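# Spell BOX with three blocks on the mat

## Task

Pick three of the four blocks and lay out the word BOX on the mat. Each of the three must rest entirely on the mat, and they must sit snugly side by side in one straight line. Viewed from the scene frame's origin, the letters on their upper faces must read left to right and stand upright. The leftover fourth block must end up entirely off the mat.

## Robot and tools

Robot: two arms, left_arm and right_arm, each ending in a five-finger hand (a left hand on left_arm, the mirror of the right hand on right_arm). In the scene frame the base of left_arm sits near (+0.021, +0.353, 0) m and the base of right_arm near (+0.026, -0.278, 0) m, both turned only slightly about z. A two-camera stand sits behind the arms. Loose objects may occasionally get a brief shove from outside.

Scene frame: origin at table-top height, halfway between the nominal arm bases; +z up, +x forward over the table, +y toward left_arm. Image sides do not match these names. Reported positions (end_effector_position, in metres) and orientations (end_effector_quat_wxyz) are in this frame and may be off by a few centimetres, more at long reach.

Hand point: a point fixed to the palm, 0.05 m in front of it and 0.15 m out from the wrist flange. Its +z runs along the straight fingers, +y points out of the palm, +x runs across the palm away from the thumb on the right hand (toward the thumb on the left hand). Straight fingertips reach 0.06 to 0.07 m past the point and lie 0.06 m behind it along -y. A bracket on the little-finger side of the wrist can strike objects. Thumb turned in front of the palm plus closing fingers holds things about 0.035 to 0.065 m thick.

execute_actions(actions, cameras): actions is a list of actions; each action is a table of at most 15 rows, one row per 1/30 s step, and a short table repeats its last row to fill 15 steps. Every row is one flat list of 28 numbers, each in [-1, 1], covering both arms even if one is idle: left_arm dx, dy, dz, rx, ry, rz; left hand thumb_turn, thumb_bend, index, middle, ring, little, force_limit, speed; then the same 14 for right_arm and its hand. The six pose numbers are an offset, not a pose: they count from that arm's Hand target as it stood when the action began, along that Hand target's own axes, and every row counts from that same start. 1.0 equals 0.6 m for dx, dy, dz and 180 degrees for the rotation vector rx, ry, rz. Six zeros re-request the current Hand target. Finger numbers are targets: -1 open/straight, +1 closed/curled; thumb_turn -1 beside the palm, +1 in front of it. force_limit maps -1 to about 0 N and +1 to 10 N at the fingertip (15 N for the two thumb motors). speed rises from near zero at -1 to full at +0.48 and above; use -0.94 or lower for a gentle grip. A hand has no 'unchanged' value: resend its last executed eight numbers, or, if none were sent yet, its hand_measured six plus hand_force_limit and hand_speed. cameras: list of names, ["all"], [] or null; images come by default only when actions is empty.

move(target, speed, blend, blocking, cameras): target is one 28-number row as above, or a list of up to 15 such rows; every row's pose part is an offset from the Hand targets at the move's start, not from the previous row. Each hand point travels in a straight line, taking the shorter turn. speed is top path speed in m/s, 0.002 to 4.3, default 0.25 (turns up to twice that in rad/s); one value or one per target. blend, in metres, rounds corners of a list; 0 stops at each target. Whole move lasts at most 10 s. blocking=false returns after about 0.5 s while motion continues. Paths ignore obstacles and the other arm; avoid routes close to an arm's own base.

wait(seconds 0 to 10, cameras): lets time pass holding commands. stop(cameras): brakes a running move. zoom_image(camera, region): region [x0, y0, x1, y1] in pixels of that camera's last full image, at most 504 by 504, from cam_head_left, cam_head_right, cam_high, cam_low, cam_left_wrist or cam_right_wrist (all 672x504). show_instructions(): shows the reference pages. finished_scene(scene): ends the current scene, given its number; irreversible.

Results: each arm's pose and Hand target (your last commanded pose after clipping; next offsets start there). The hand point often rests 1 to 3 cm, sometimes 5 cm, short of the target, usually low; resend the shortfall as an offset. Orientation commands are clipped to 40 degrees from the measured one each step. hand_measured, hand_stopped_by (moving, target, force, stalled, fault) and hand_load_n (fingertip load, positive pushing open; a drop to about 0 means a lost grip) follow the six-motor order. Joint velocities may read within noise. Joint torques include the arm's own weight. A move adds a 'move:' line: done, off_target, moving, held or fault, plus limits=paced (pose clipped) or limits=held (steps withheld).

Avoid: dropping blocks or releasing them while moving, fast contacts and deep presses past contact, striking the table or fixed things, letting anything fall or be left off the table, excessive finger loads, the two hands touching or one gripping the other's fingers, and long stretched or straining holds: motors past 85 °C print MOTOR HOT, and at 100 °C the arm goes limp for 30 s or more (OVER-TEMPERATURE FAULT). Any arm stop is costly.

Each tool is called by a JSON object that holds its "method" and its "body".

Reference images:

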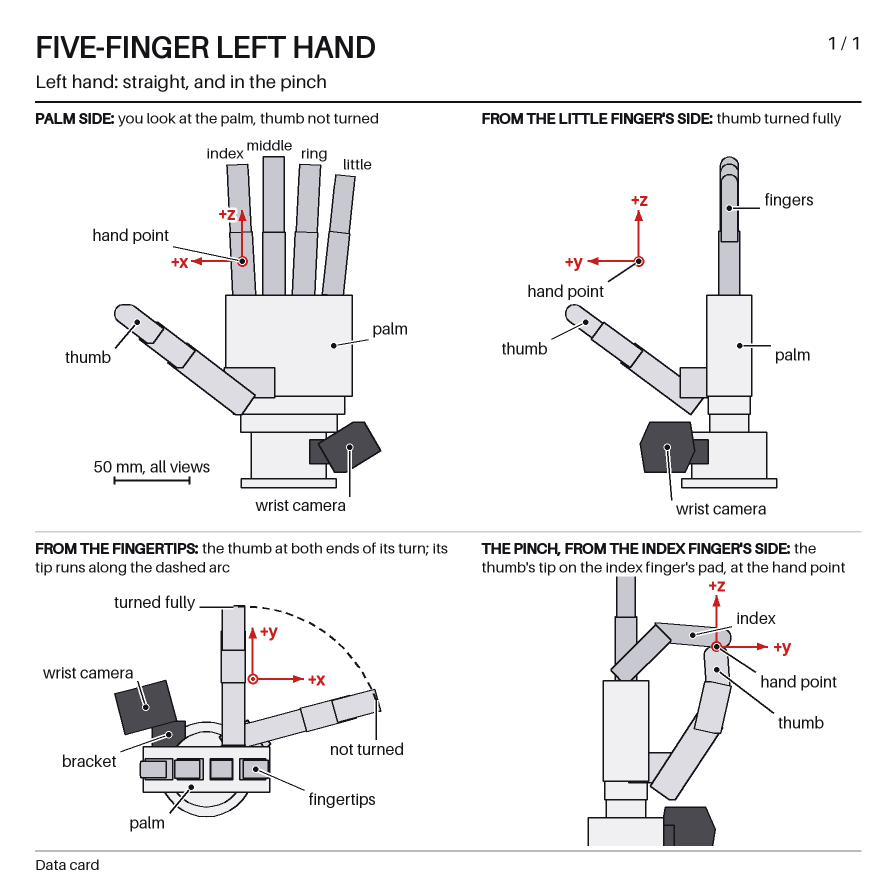

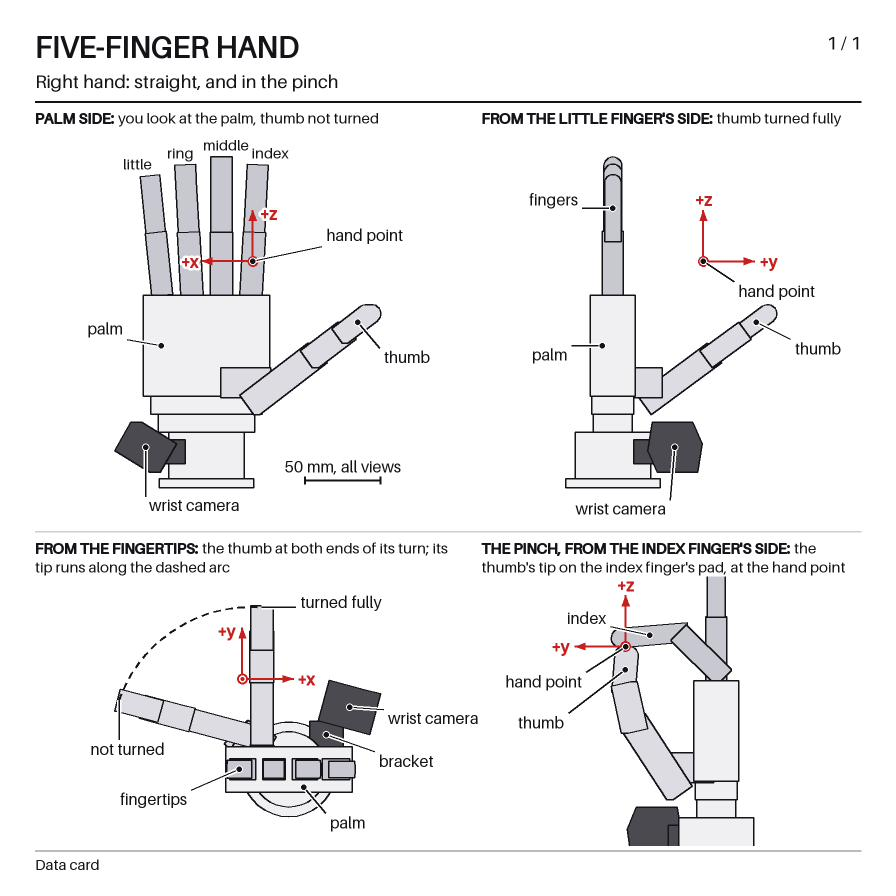

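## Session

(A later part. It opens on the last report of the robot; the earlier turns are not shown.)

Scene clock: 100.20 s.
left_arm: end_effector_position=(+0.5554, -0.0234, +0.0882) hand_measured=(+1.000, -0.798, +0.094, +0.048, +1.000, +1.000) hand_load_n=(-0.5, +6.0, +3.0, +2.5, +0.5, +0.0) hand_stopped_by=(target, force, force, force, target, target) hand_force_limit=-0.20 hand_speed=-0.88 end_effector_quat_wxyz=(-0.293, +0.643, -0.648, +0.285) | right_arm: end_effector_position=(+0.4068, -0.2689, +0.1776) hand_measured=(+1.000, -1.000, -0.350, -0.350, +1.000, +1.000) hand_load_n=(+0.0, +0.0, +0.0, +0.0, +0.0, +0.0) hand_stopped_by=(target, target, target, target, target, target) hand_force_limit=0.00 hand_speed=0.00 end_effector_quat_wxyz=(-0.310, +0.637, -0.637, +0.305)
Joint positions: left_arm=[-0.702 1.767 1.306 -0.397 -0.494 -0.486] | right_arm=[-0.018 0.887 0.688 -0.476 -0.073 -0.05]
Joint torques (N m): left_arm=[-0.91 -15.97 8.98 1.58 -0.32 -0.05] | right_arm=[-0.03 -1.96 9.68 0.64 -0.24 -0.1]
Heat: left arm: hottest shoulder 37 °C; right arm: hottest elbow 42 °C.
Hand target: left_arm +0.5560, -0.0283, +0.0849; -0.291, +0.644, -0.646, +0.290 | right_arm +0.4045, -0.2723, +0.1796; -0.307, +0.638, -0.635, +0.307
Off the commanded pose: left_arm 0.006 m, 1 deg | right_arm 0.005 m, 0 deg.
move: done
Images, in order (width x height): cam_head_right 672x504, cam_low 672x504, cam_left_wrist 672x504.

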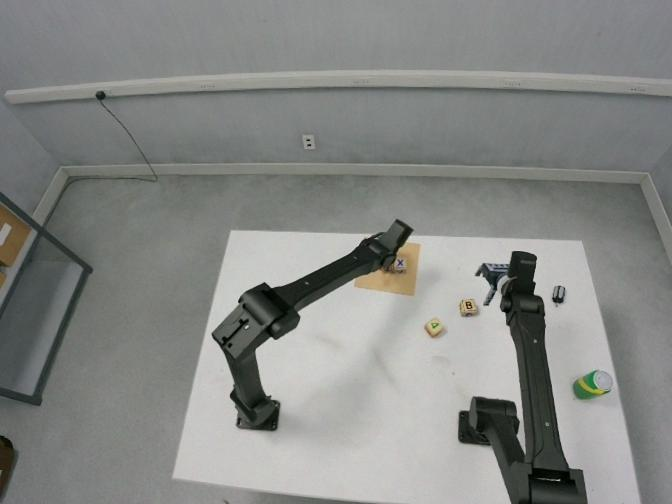

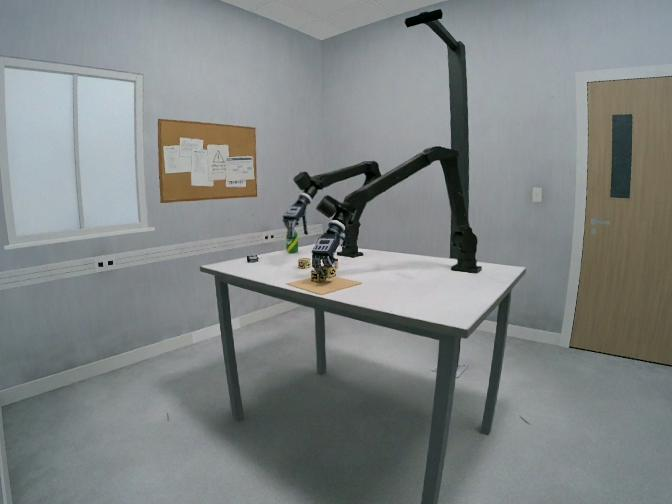

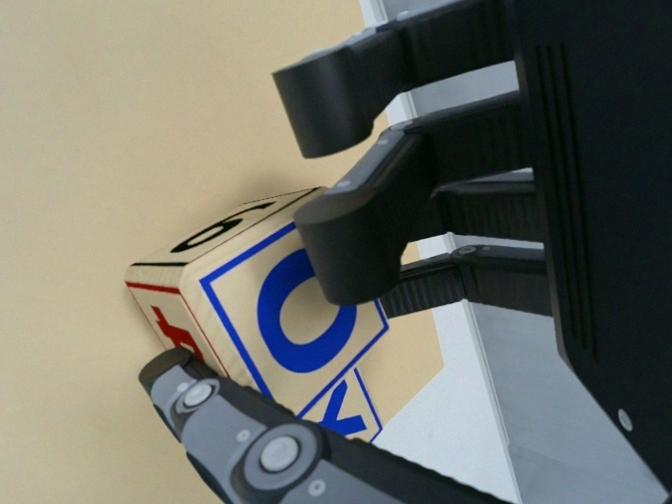

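{"method": "move", "body": {"target": [-0.0167,-0.025,-0.022,0,0,0,1,-0.6,0.3,0.3,1,1,-0.2,-0.88,0,0,0,0,0,0,1,-1,-0.35,-0.35,1,1,0,0], "speed": 0.08, "cameras": ["cam_left_wrist","cam_head_right","cam_low"]}}

{"method": "zoom_image", "body": {"camera": "cam_head_right", "region": [375, 250, 415, 280]}}

{"method": "zoom_image", "body": {"camera": "cam_low", "region": [295, 245, 355, 290]}}

Scene clock: 102.20 s.
left_arm: end_effector_position=(+0.5526, -0.0234, +0.0958) hand_measured=(+1.000, -0.798, +0.094, +0.048, +1.000, +1.000) hand_load_n=(-0.5, +6.0, +2.5, +2.5, +0.0, +0.0) hand_stopped_by=(target, force, force, force, target, target) hand_force_limit=-0.20 hand_speed=-0.88 end_effector_quat_wxyz=(-0.289, +0.643, -0.649, +0.288) | right_arm: end_effector_position=(+0.4068, -0.2689, +0.1776) hand_measured=(+1.000, -1.000, -0.350, -0.350, +1.000, +1.000) hand_load_n=(+0.0, +0.0, +0.0, +0.0, +0.0, +0.0) hand_stopped_by=(target, target, target, target, target, target) hand_force_limit=0.00 hand_speed=0.00 end_effector_quat_wxyz=(-0.310, +0.637, -0.637, +0.305)
Joint positions: left_arm=[-0.702 1.751 1.306 -0.41 -0.486 -0.486] | right_arm=[-0.018 0.887 0.688 -0.476 -0.073 -0.05]
Joint torques (N m): left_arm=[0.32 -17.67 9.48 0.66 -0.3 0.06] | right_arm=[0.38 -2.49 9.47 0.69 -0.24 -0.11]
Heat: left arm: hottest shoulder 37 °C; right arm: hottest elbow 42 °C.
Hand target: left_arm +0.5561, -0.0183, +0.1048; -0.291, +0.644, -0.646, +0.290 | right_arm +0.4045, -0.2723, +0.1796; -0.307, +0.638, -0.635, +0.307
Off the commanded pose: left_arm 0.011 m, 1 deg | right_arm 0.005 m, 0 deg.
move: off_target (left_arm)
Images, in order (width x height): cam_head_right 672x504, cam_low 672x504, cam_left_wrist 672x504.

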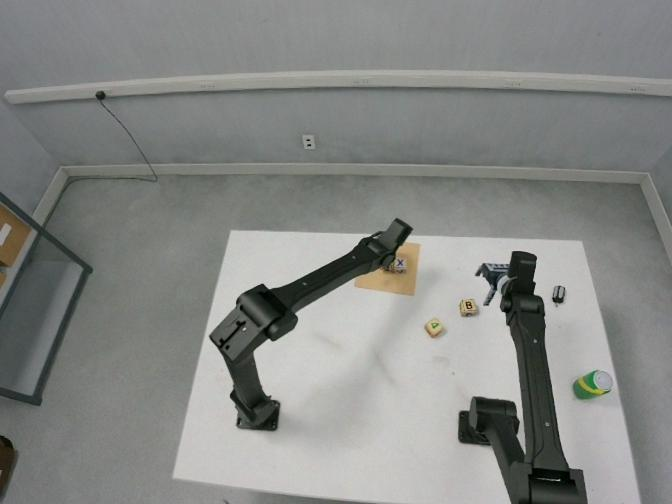

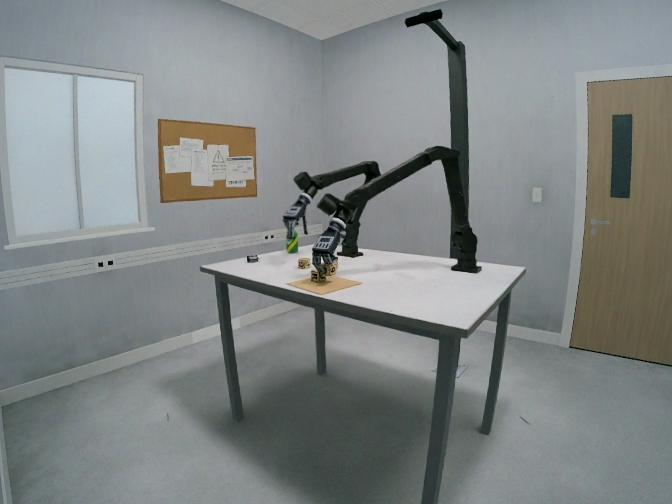

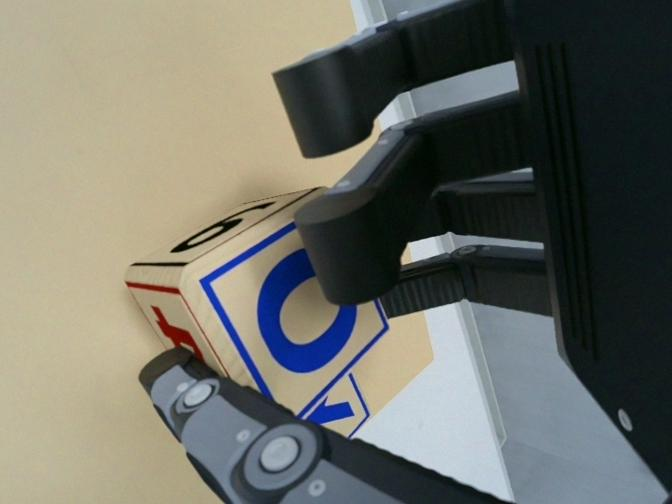

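Scaled by 12.600.

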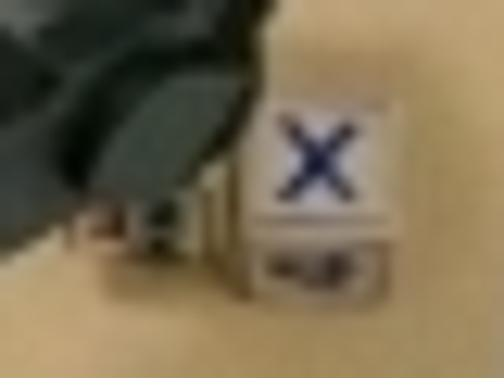

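Scaled by 8.400.

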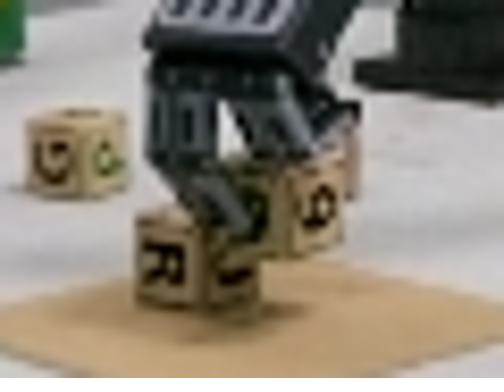

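{"method": "move", "body": {"target": [-0.0167,-0.0033,0.0037,0,0,0,1,-0.6,0.3,0.3,1,1,-0.2,-0.88,0,0,0,0,0,0,1,-1,-0.35,-0.35,1,1,0,0], "speed": 0.08, "cameras": ["cam_left_wrist","cam_head_right","cam_low"]}}

{"method": "zoom_image", "body": {"camera": "cam_head_right", "region": [375, 250, 415, 280]}}

{"method": "zoom_image", "body": {"camera": "cam_low", "region": [295, 245, 355, 290]}}

Scene clock: 103.57 s.
left_arm: end_effector_position=(+0.5568, -0.0131, +0.0971) hand_measured=(+1.000, -0.798, +0.094, +0.048, +1.000, +1.000) hand_load_n=(+0.0, +6.0, +2.5, +2.5, +0.0, +0.0) hand_stopped_by=(target, force, force, force, target, target) hand_force_limit=-0.20 hand_speed=-0.88 end_effector_quat_wxyz=(-0.288, +0.645, -0.648, +0.286) | right_arm: end_effector_position=(+0.4068, -0.2689, +0.1776) hand_measured=(+1.000, -1.000, -0.350, -0.350, +1.000, +1.000) hand_load_n=(+0.0, +0.0, +0.0, +0.0, +0.0, +0.0) hand_stopped_by=(target, target, target, target, target, target) hand_force_limit=0.00 hand_speed=0.00 end_effector_quat_wxyz=(-0.310, +0.637, -0.637, +0.305)
Joint positions: left_arm=[-0.683 1.744 1.3 -0.411 -0.474 -0.476] | right_arm=[-0.018 0.887 0.688 -0.476 -0.073 -0.05]
Joint torques (N m): left_arm=[0.15 -17.79 8.76 1.1 -0.29 0.1] | right_arm=[0.67 -1.73 9.4 0.96 -0.18 -0.1]
Heat: left arm: hottest shoulder 37 °C; right arm: hottest elbow 42 °C.
Hand target: left_arm +0.5590, -0.0084, +0.1049; -0.291, +0.644, -0.646, +0.290 | right_arm +0.4045, -0.2723, +0.1796; -0.307, +0.638, -0.635, +0.307
Off the commanded pose: left_arm 0.009 m, 1 deg | right_arm 0.005 m, 0 deg.
move: done
Images, in order (width x height): cam_head_right 672x504, cam_low 672x504, cam_left_wrist 672x504.

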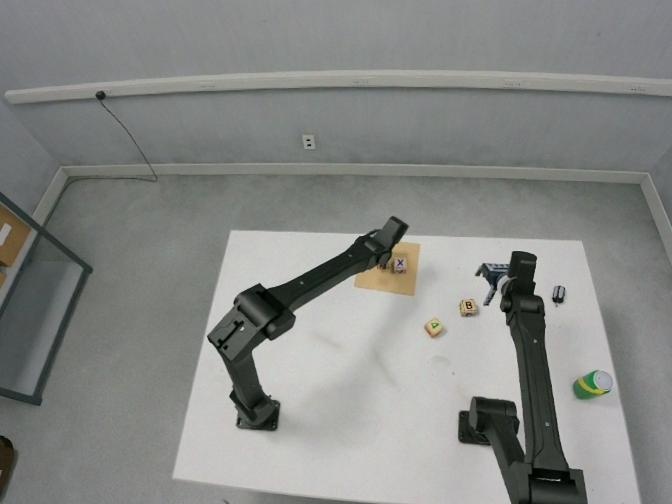

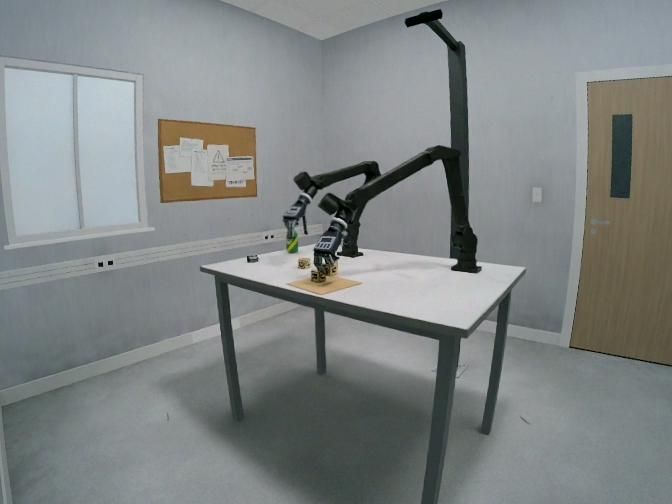

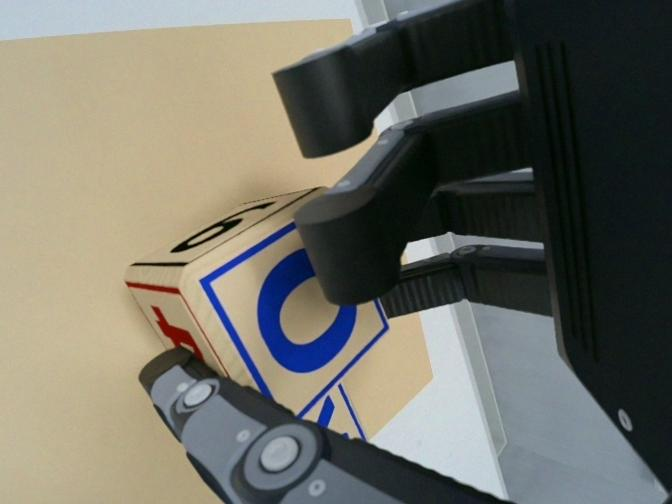

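Scaled by 12.600.

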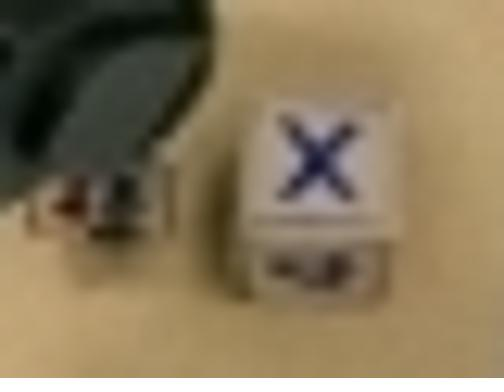

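Scaled by 8.400.

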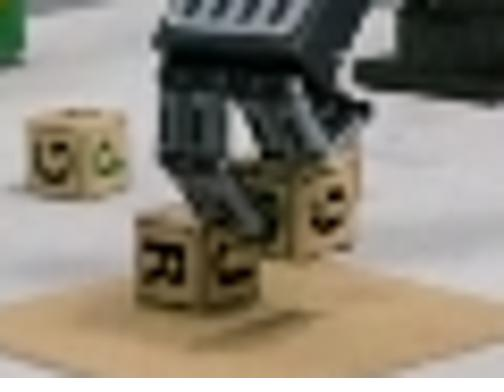

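{"method": "move", "body": {"target": [0,0.0312,0.0275,0,0,0,1,-0.6,0.3,0.3,1,1,-0.2,-0.88,0,0,0,0,0,0,1,-1,-0.35,-0.35,1,1,0,0], "speed": 0.08, "cameras": ["cam_left_wrist","cam_head_right","cam_low"]}}

{"method": "zoom_image", "body": {"camera": "cam_head_right", "region": [375, 250, 415, 280]}}

{"method": "zoom_image", "body": {"camera": "cam_low", "region": [295, 245, 355, 290]}}

Scene clock: 104.87 s.
left_arm: end_effector_position=(+0.5553, -0.0120, +0.0877) hand_measured=(+1.000, -0.798, +0.094, +0.048, +1.000, +1.000) hand_load_n=(-0.5, +6.0, +3.0, +2.5, +0.0, +0.0) hand_stopped_by=(target, force, force, force, target, target) hand_force_limit=-0.20 hand_speed=-0.88 end_effector_quat_wxyz=(-0.289, +0.644, -0.645, +0.293) | right_arm: end_effector_position=(+0.4068, -0.2689, +0.1776) hand_measured=(+1.000, -1.000, -0.350, -0.350, +1.000, +1.000) hand_load_n=(+0.0, +0.0, +0.0, +0.0, +0.0, +0.0) hand_stopped_by=(target, target, target, target, target, target) hand_force_limit=0.00 hand_speed=0.00 end_effector_quat_wxyz=(-0.310, +0.637, -0.637, +0.305)
Joint positions: left_arm=[-0.683 1.744 1.267 -0.361 -0.474 -0.475] | right_arm=[-0.018 0.887 0.688 -0.476 -0.073 -0.05]
Joint torques (N m): left_arm=[0.15 -15.21 8.64 1.61 -0.28 0.1] | right_arm=[-0.44 -1.85 9.43 0.58 -0.23 -0.15]
Heat: left arm: hottest shoulder 37 °C; right arm: hottest elbow 42 °C.
Hand target: left_arm +0.5589, -0.0084, +0.0799; -0.291, +0.644, -0.646, +0.290 | right_arm +0.4045, -0.2723, +0.1796; -0.307, +0.638, -0.635, +0.307
Off the commanded pose: left_arm 0.009 m, 0 deg | right_arm 0.005 m, 0 deg.
move: done
Images, in order (width x height): cam_head_right 672x504, cam_low 672x504, cam_left_wrist 672x504.

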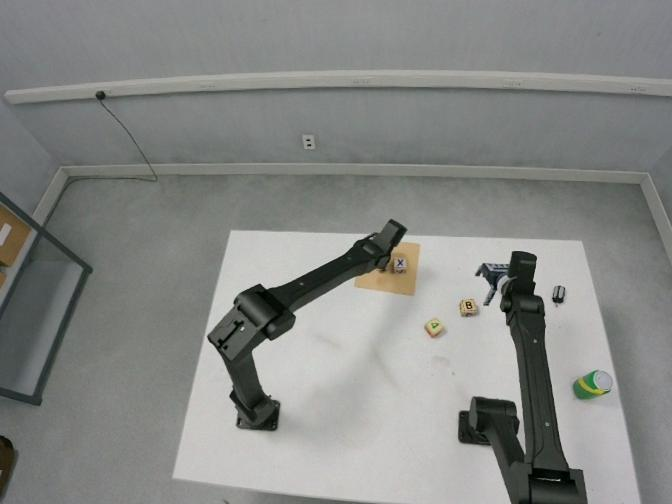

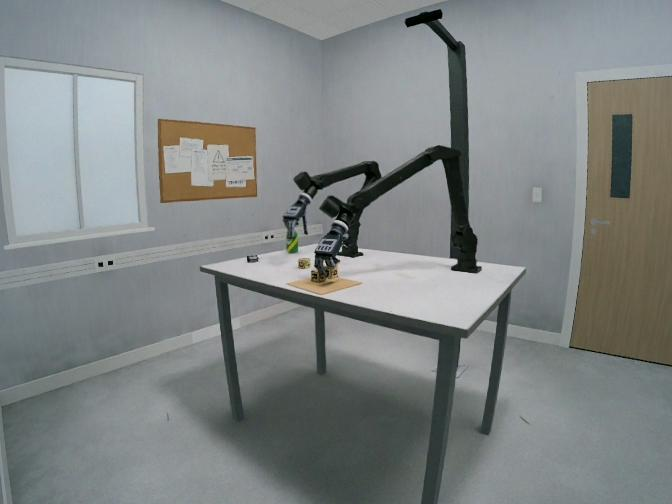

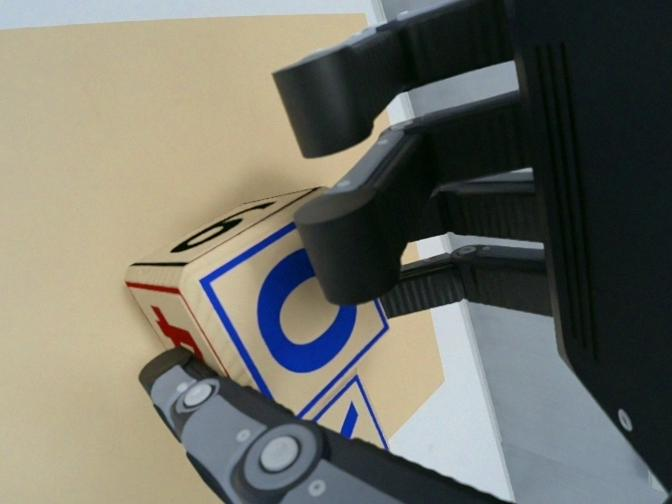

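Scaled by 12.600.

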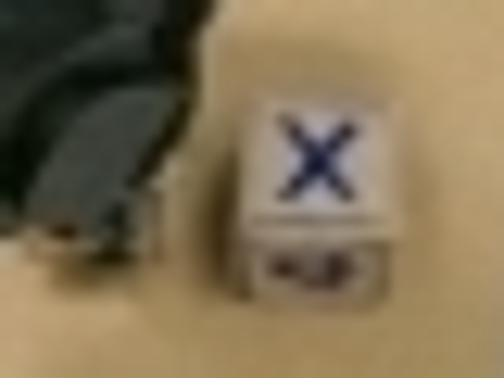

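Scaled by 8.400.

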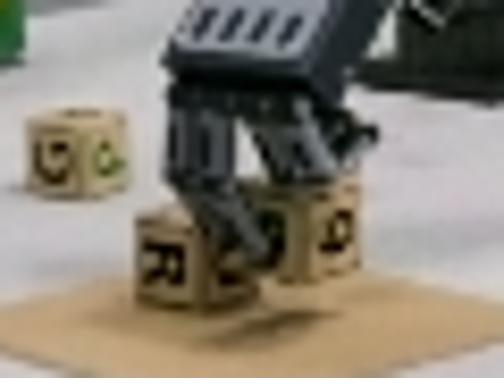

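{"method": "move", "body": {"target": [0,0.0312,0.0275,0,0,0,1,-0.6,0.3,0.3,1,1,-0.2,-0.88,0,0,0,0,0,0,1,-1,-0.35,-0.35,1,1,0,0], "speed": 0.08, "cameras": ["cam_left_wrist","cam_head_right","cam_low"]}}

{"method": "zoom_image", "body": {"camera": "cam_head_right", "region": [375, 250, 415, 280]}}

{"method": "zoom_image", "body": {"camera": "cam_low", "region": [295, 245, 355, 290]}}

Scene clock: 106.53 s.
left_arm: end_effector_position=(+0.5561, -0.0128, +0.0650) hand_measured=(+1.000, -0.798, +0.094, +0.048, +1.000, +1.000) hand_load_n=(+0.0, +6.5, +2.5, +3.5, +0.0, +0.0) hand_stopped_by=(target, force, force, force, target, target) hand_force_limit=-0.20 hand_speed=-0.88 end_effector_quat_wxyz=(-0.289, +0.644, -0.645, +0.294) | right_arm: end_effector_position=(+0.4068, -0.2689, +0.1776) hand_measured=(+1.000, -1.000, -0.350, -0.350, +1.000, +1.000) hand_load_n=(+0.0, +0.0, +0.0, +0.0, +0.0, +0.0) hand_stopped_by=(target, target, target, target, target, target) hand_force_limit=0.00 hand_speed=0.00 end_effector_quat_wxyz=(-0.310, +0.637, -0.637, +0.305)
Joint positions: left_arm=[-0.683 1.775 1.24 -0.3 -0.473 -0.474] | right_arm=[-0.018 0.887 0.688 -0.476 -0.073 -0.05]
Joint torques (N m): left_arm=[0.15 -15.15 8.23 1.61 -0.32 0.08] | right_arm=[0.26 -1.38 9.55 0.92 -0.19 -0.12]
Heat: left arm: hottest shoulder 37 °C; right arm: hottest elbow 42 °C.
Hand target: left_arm +0.5590, -0.0083, +0.0551; -0.291, +0.644, -0.645, +0.290 | right_arm +0.4045, -0.2723, +0.1796; -0.307, +0.638, -0.635, +0.307
Off the commanded pose: left_arm 0.011 m, 1 deg | right_arm 0.005 m, 0 deg.
move: off_target (left_arm)
Images, in order (width x height): cam_head_right 672x504, cam_low 672x504, cam_left_wrist 672x504.

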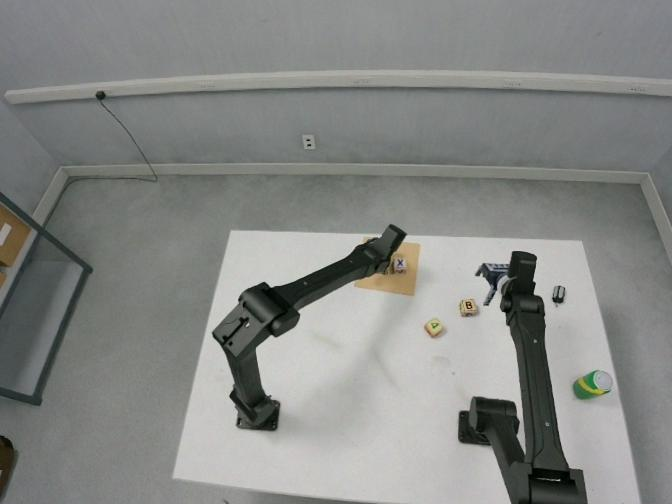

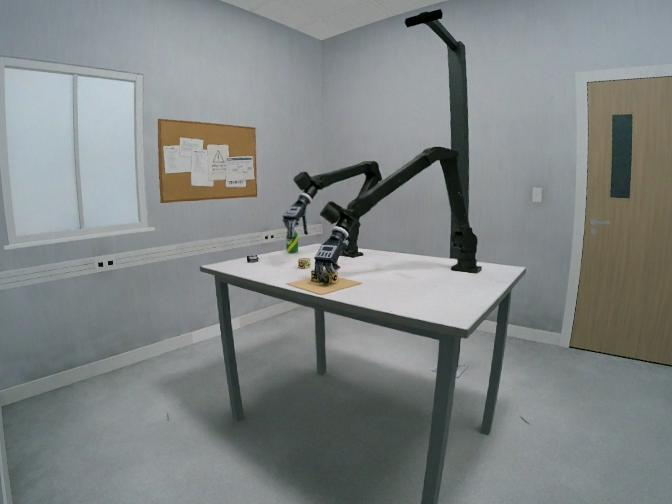

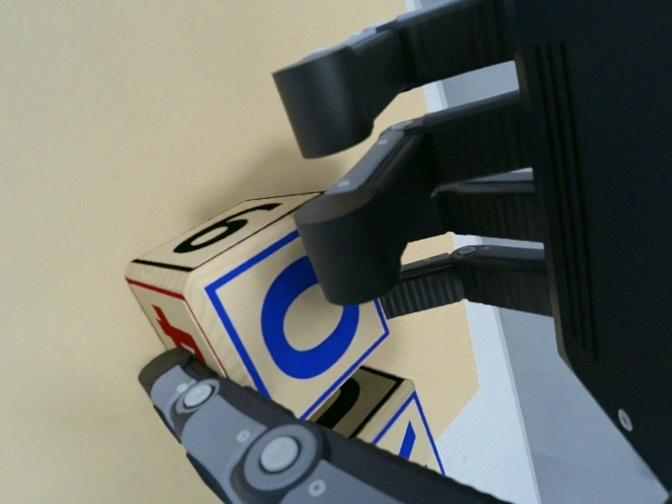

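Scaled by 12.600.

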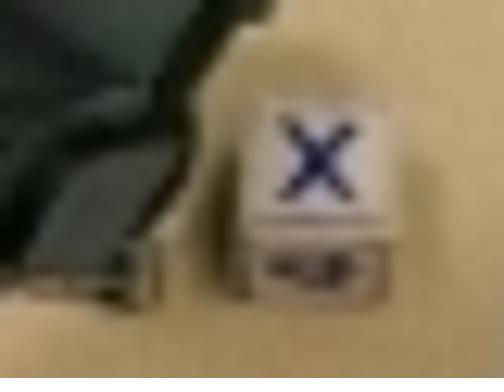

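Scaled by 8.400.

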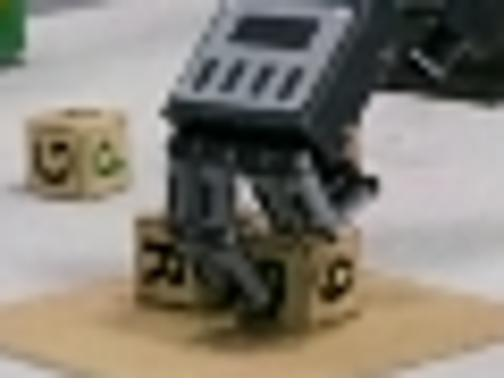

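{"method": "move", "body": {"target": [0.0367,-0.0062,-0.0055,0,0,0,1,-0.6,0.3,0.3,1,1,-0.2,-0.88,0,0,0,0,0,0,1,-1,-0.35,-0.35,1,1,0,0], "speed": 0.06, "cameras": ["cam_left_wrist","cam_head_right","cam_low"]}}

{"method": "zoom_image", "body": {"camera": "cam_head_right", "region": [375, 250, 415, 280]}}

{"method": "zoom_image", "body": {"camera": "cam_low", "region": [295, 245, 355, 290]}}

Scene clock: 107.73 s.
left_arm: end_effector_position=(+0.5553, -0.0139, +0.0634) hand_measured=(+1.000, -0.798, +0.094, +0.048, +1.000, +1.000) hand_load_n=(-0.5, +6.5, +2.0, +3.5, +0.0, +0.0) hand_stopped_by=(target, force, force, force, target, target) hand_force_limit=-0.20 hand_speed=-0.88 end_effector_quat_wxyz=(-0.296, +0.645, -0.643, +0.289) | right_arm: end_effector_position=(+0.4068, -0.2689, +0.1776) hand_measured=(+1.000, -1.000, -0.350, -0.350, +1.000, +1.000) hand_load_n=(+0.0, +0.0, +0.0, +0.0, +0.0, +0.0) hand_stopped_by=(target, target, target, target, target, target) hand_force_limit=0.00 hand_speed=0.00 end_effector_quat_wxyz=(-0.310, +0.637, -0.637, +0.305)
Joint positions: left_arm=[-0.691 1.781 1.247 -0.31 -0.496 -0.481] | right_arm=[-0.018 0.887 0.688 -0.476 -0.073 -0.05]
Joint torques (N m): left_arm=[-1.79 -13.63 12.07 0.51 -0.25 -0.08] | right_arm=[0.67 -1.96 9.48 1.07 -0.28 -0.16]
Heat: left arm: hottest shoulder 38 °C; right arm: hottest elbow 42 °C.
Hand target: left_arm +0.5589, -0.0303, +0.0599; -0.291, +0.644, -0.646, +0.290 | right_arm +0.4045, -0.2723, +0.1796; -0.307, +0.638, -0.635, +0.307
Off the commanded pose: left_arm 0.017 m, 1 deg | right_arm 0.005 m, 0 deg.
move: off_target (left_arm)
Images, in order (width x height): cam_head_right 672x504, cam_low 672x504, cam_left_wrist 672x504.

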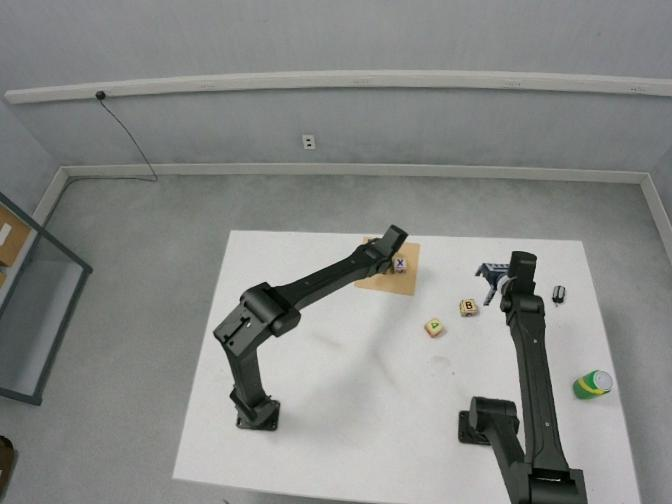

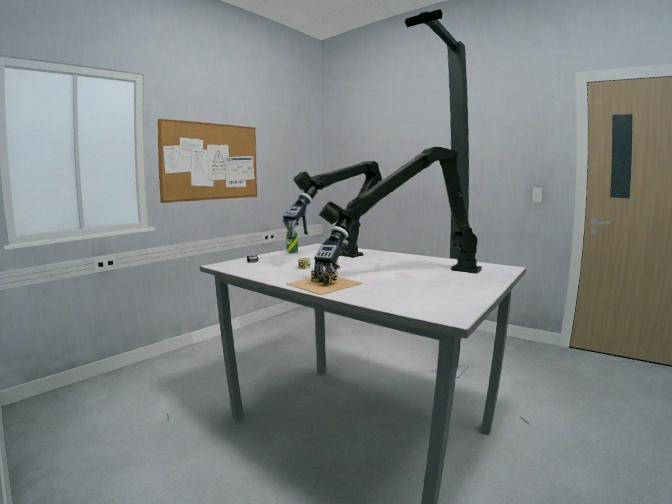

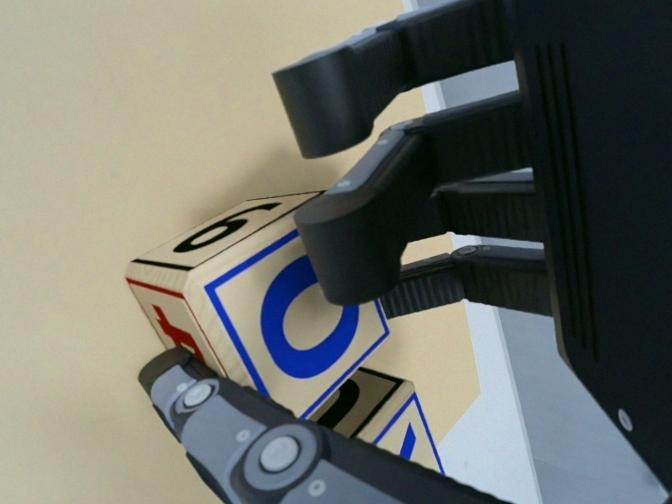

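Scaled by 12.600.

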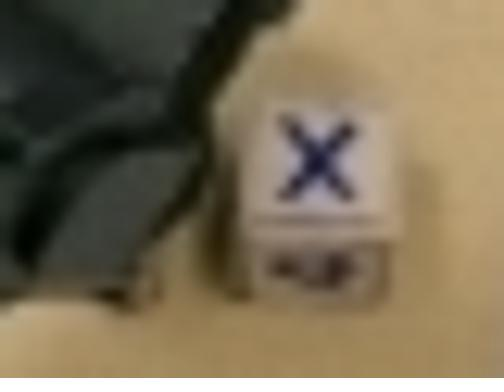

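Scaled by 8.400.

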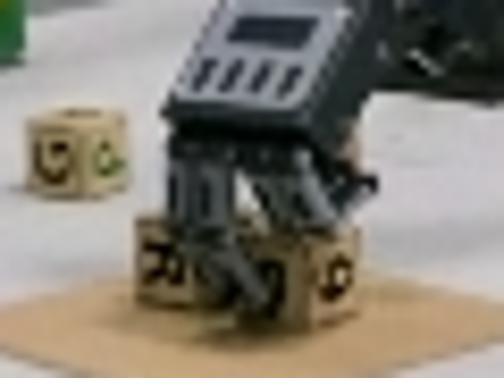

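{"method": "move", "body": {"target": [[0.02,-0.0287,-0.0212,0,0,0,1,-0.6,0.3,0.3,1,1,-0.2,-0.88,0,0,0,0,0,0,1,-1,-0.35,-0.35,1,1,0,0]], "speed": 0.06, "cameras": ["cam_left_wrist","cam_head_right","cam_low"]}}

{"method": "zoom_image", "body": {"camera": "cam_head_right", "region": [375, 250, 415, 280]}}

{"method": "zoom_image", "body": {"camera": "cam_low", "region": [295, 245, 355, 290]}}

Scene clock: 109.10 s.
left_arm: end_effector_position=(+0.5471, -0.0247, +0.0645) hand_measured=(+1.000, -0.798, +0.094, +0.048, +1.000, +1.000) hand_load_n=(+0.5, +6.5, +2.5, +3.5, +0.0, +0.0) hand_stopped_by=(target, force, force, force, target, target) hand_force_limit=-0.20 hand_speed=-0.88 end_effector_quat_wxyz=(-0.290, +0.644, -0.653, +0.273) | right_arm: end_effector_position=(+0.4068, -0.2689, +0.1776) hand_measured=(+1.000, -1.000, -0.350, -0.350, +1.000, +1.000) hand_load_n=(+0.0, +0.0, +0.0, +0.0, +0.0, +0.0) hand_stopped_by=(target, target, target, target, target, target) hand_force_limit=0.00 hand_speed=0.00 end_effector_quat_wxyz=(-0.310, +0.637, -0.637, +0.305)
Joint positions: left_arm=[-0.713 1.792 1.285 -0.383 -0.5 -0.496] | right_arm=[-0.018 0.887 0.688 -0.476 -0.073 -0.05]
Joint torques (N m): left_arm=[-1.14 -15.56 13.55 0.61 -0.48 -0.06] | right_arm=[-0.15 -1.55 9.32 0.77 -0.21 -0.14]
Heat: left arm: hottest shoulder 38 °C; right arm: hottest elbow 42 °C.
Hand target: left_arm +0.5606, -0.0425, +0.0811; -0.291, +0.644, -0.646, +0.290 | right_arm +0.4045, -0.2723, +0.1796; -0.307, +0.638, -0.635, +0.307
Off the commanded pose: left_arm 0.028 m, 2 deg | right_arm 0.005 m, 0 deg.
move: off_target (left_arm)
Images, in order (width x height): cam_head_right 672x504, cam_low 672x504, cam_left_wrist 672x504.

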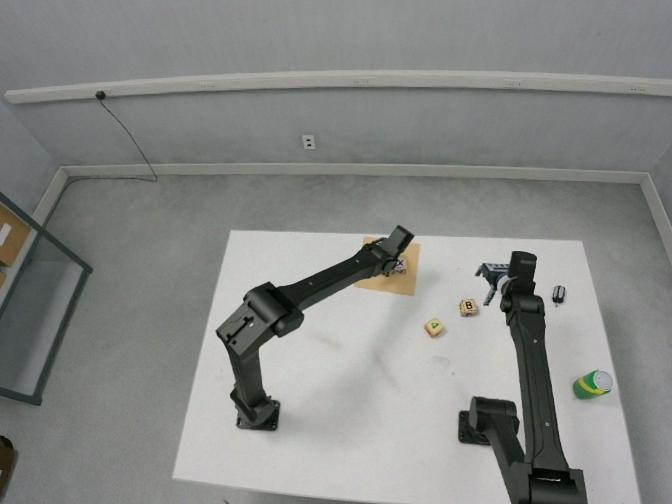

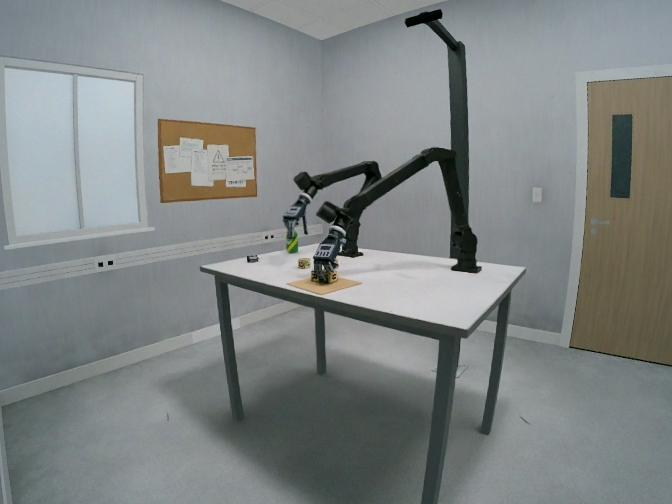

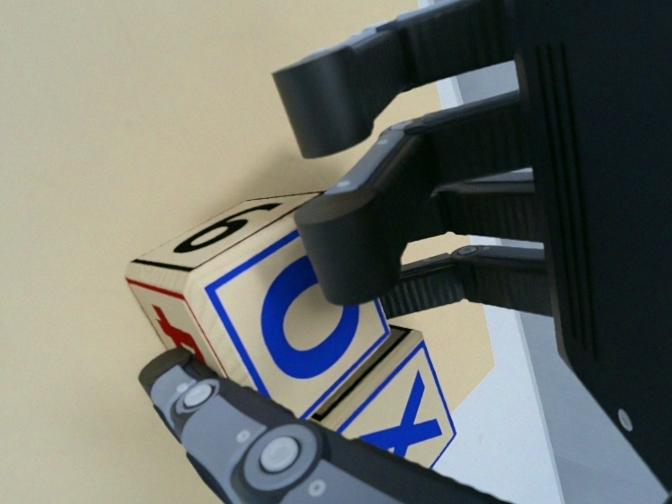

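Scaled by 12.600.

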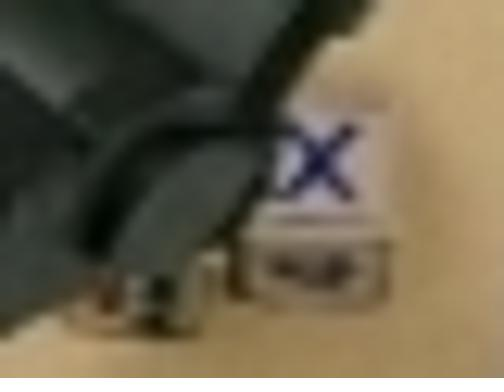

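Scaled by 8.400.

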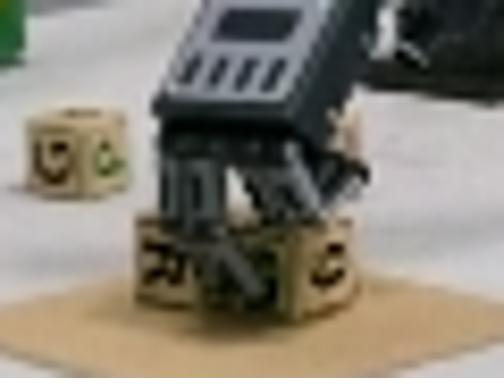

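{"method": "move", "body": {"target": [[-0.005,-0.0082,0.0194,0,0,0,1,-0.6,0.3,0.3,1,1,-0.2,-0.88,0,0,0,0,0,0,1,-1,-0.35,-0.35,1,1,0,0]], "speed": 0.06, "cameras": ["cam_left_wrist","cam_head_right","cam_low"]}}

{"method": "zoom_image", "body": {"camera": "cam_head_right", "region": [375, 250, 415, 280]}}

Scene clock: 110.20 s.
left_arm: end_effector_position=(+0.5523, -0.0304, +0.0645) hand_measured=(+1.000, -0.798, +0.094, +0.048, +1.000, +1.000) hand_load_n=(+0.0, +7.0, +2.0, +3.5, +0.0, +0.0) hand_stopped_by=(target, force, force, force, target, target) hand_force_limit=-0.20 hand_speed=-0.88 end_effector_quat_wxyz=(-0.288, +0.644, -0.653, +0.276) | right_arm: end_effector_position=(+0.4068, -0.2689, +0.1776) hand_measured=(+1.000, -1.000, -0.350, -0.350, +1.000, +1.000) hand_load_n=(+0.0, +0.0, +0.0, +0.0, +0.0, +0.0) hand_stopped_by=(target, target, target, target, target, target) hand_force_limit=0.00 hand_speed=0.00 end_effector_quat_wxyz=(-0.310, +0.637, -0.637, +0.305)
Joint positions: left_arm=[-0.713 1.808 1.306 -0.383 -0.494 -0.497] | right_arm=[-0.018 0.887 0.688 -0.476 -0.073 -0.05]
Joint torques (N m): left_arm=[0.26 -15.27 13.41 0.99 -0.25 0.07] | right_arm=[-0.09 -1.26 9.43 0.64 -0.26 -0.09]
Heat: left arm: hottest shoulder 38 °C; right arm: hottest elbow 42 °C.
Hand target: left_arm +0.5726, -0.0394, +0.0771; -0.291, +0.644, -0.646, +0.290 | right_arm +0.4045, -0.2723, +0.1796; -0.307, +0.638, -0.635, +0.307
Off the commanded pose: left_arm 0.026 m, 2 deg | right_arm 0.005 m, 0 deg.
move: off_target (left_arm)
Images, in order (width x height): cam_head_right 672x504, cam_low 672x504, cam_left_wrist 672x504.

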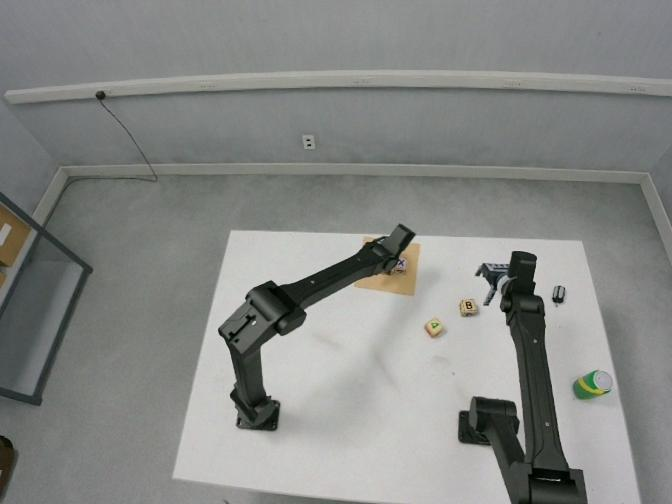

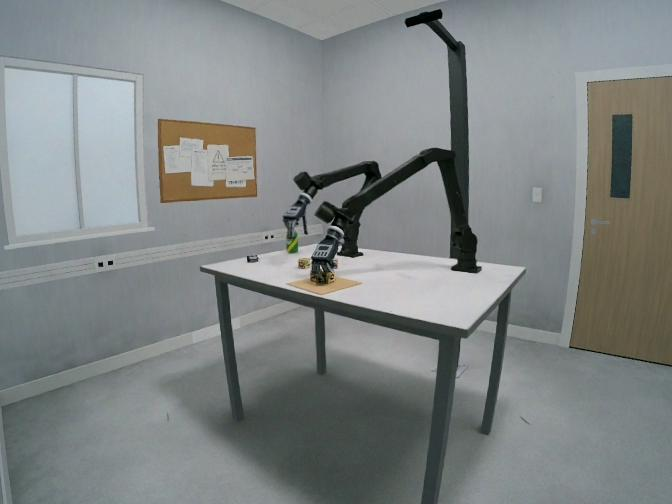

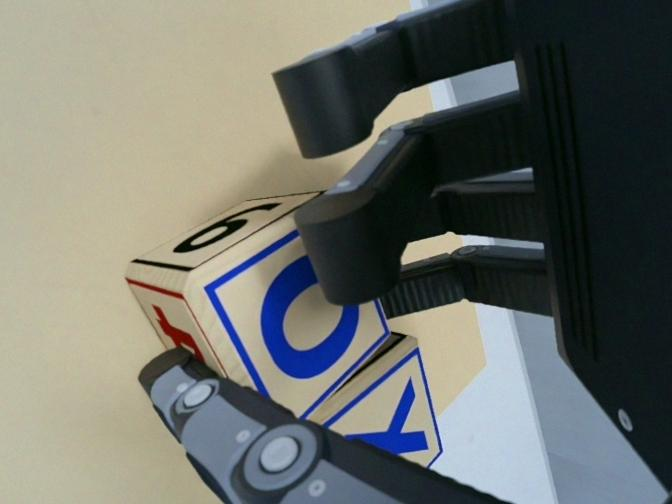

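Scaled by 12.600.

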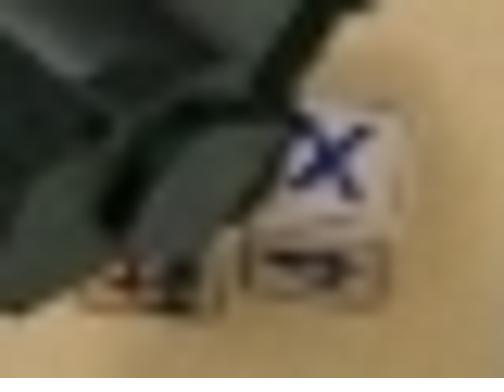

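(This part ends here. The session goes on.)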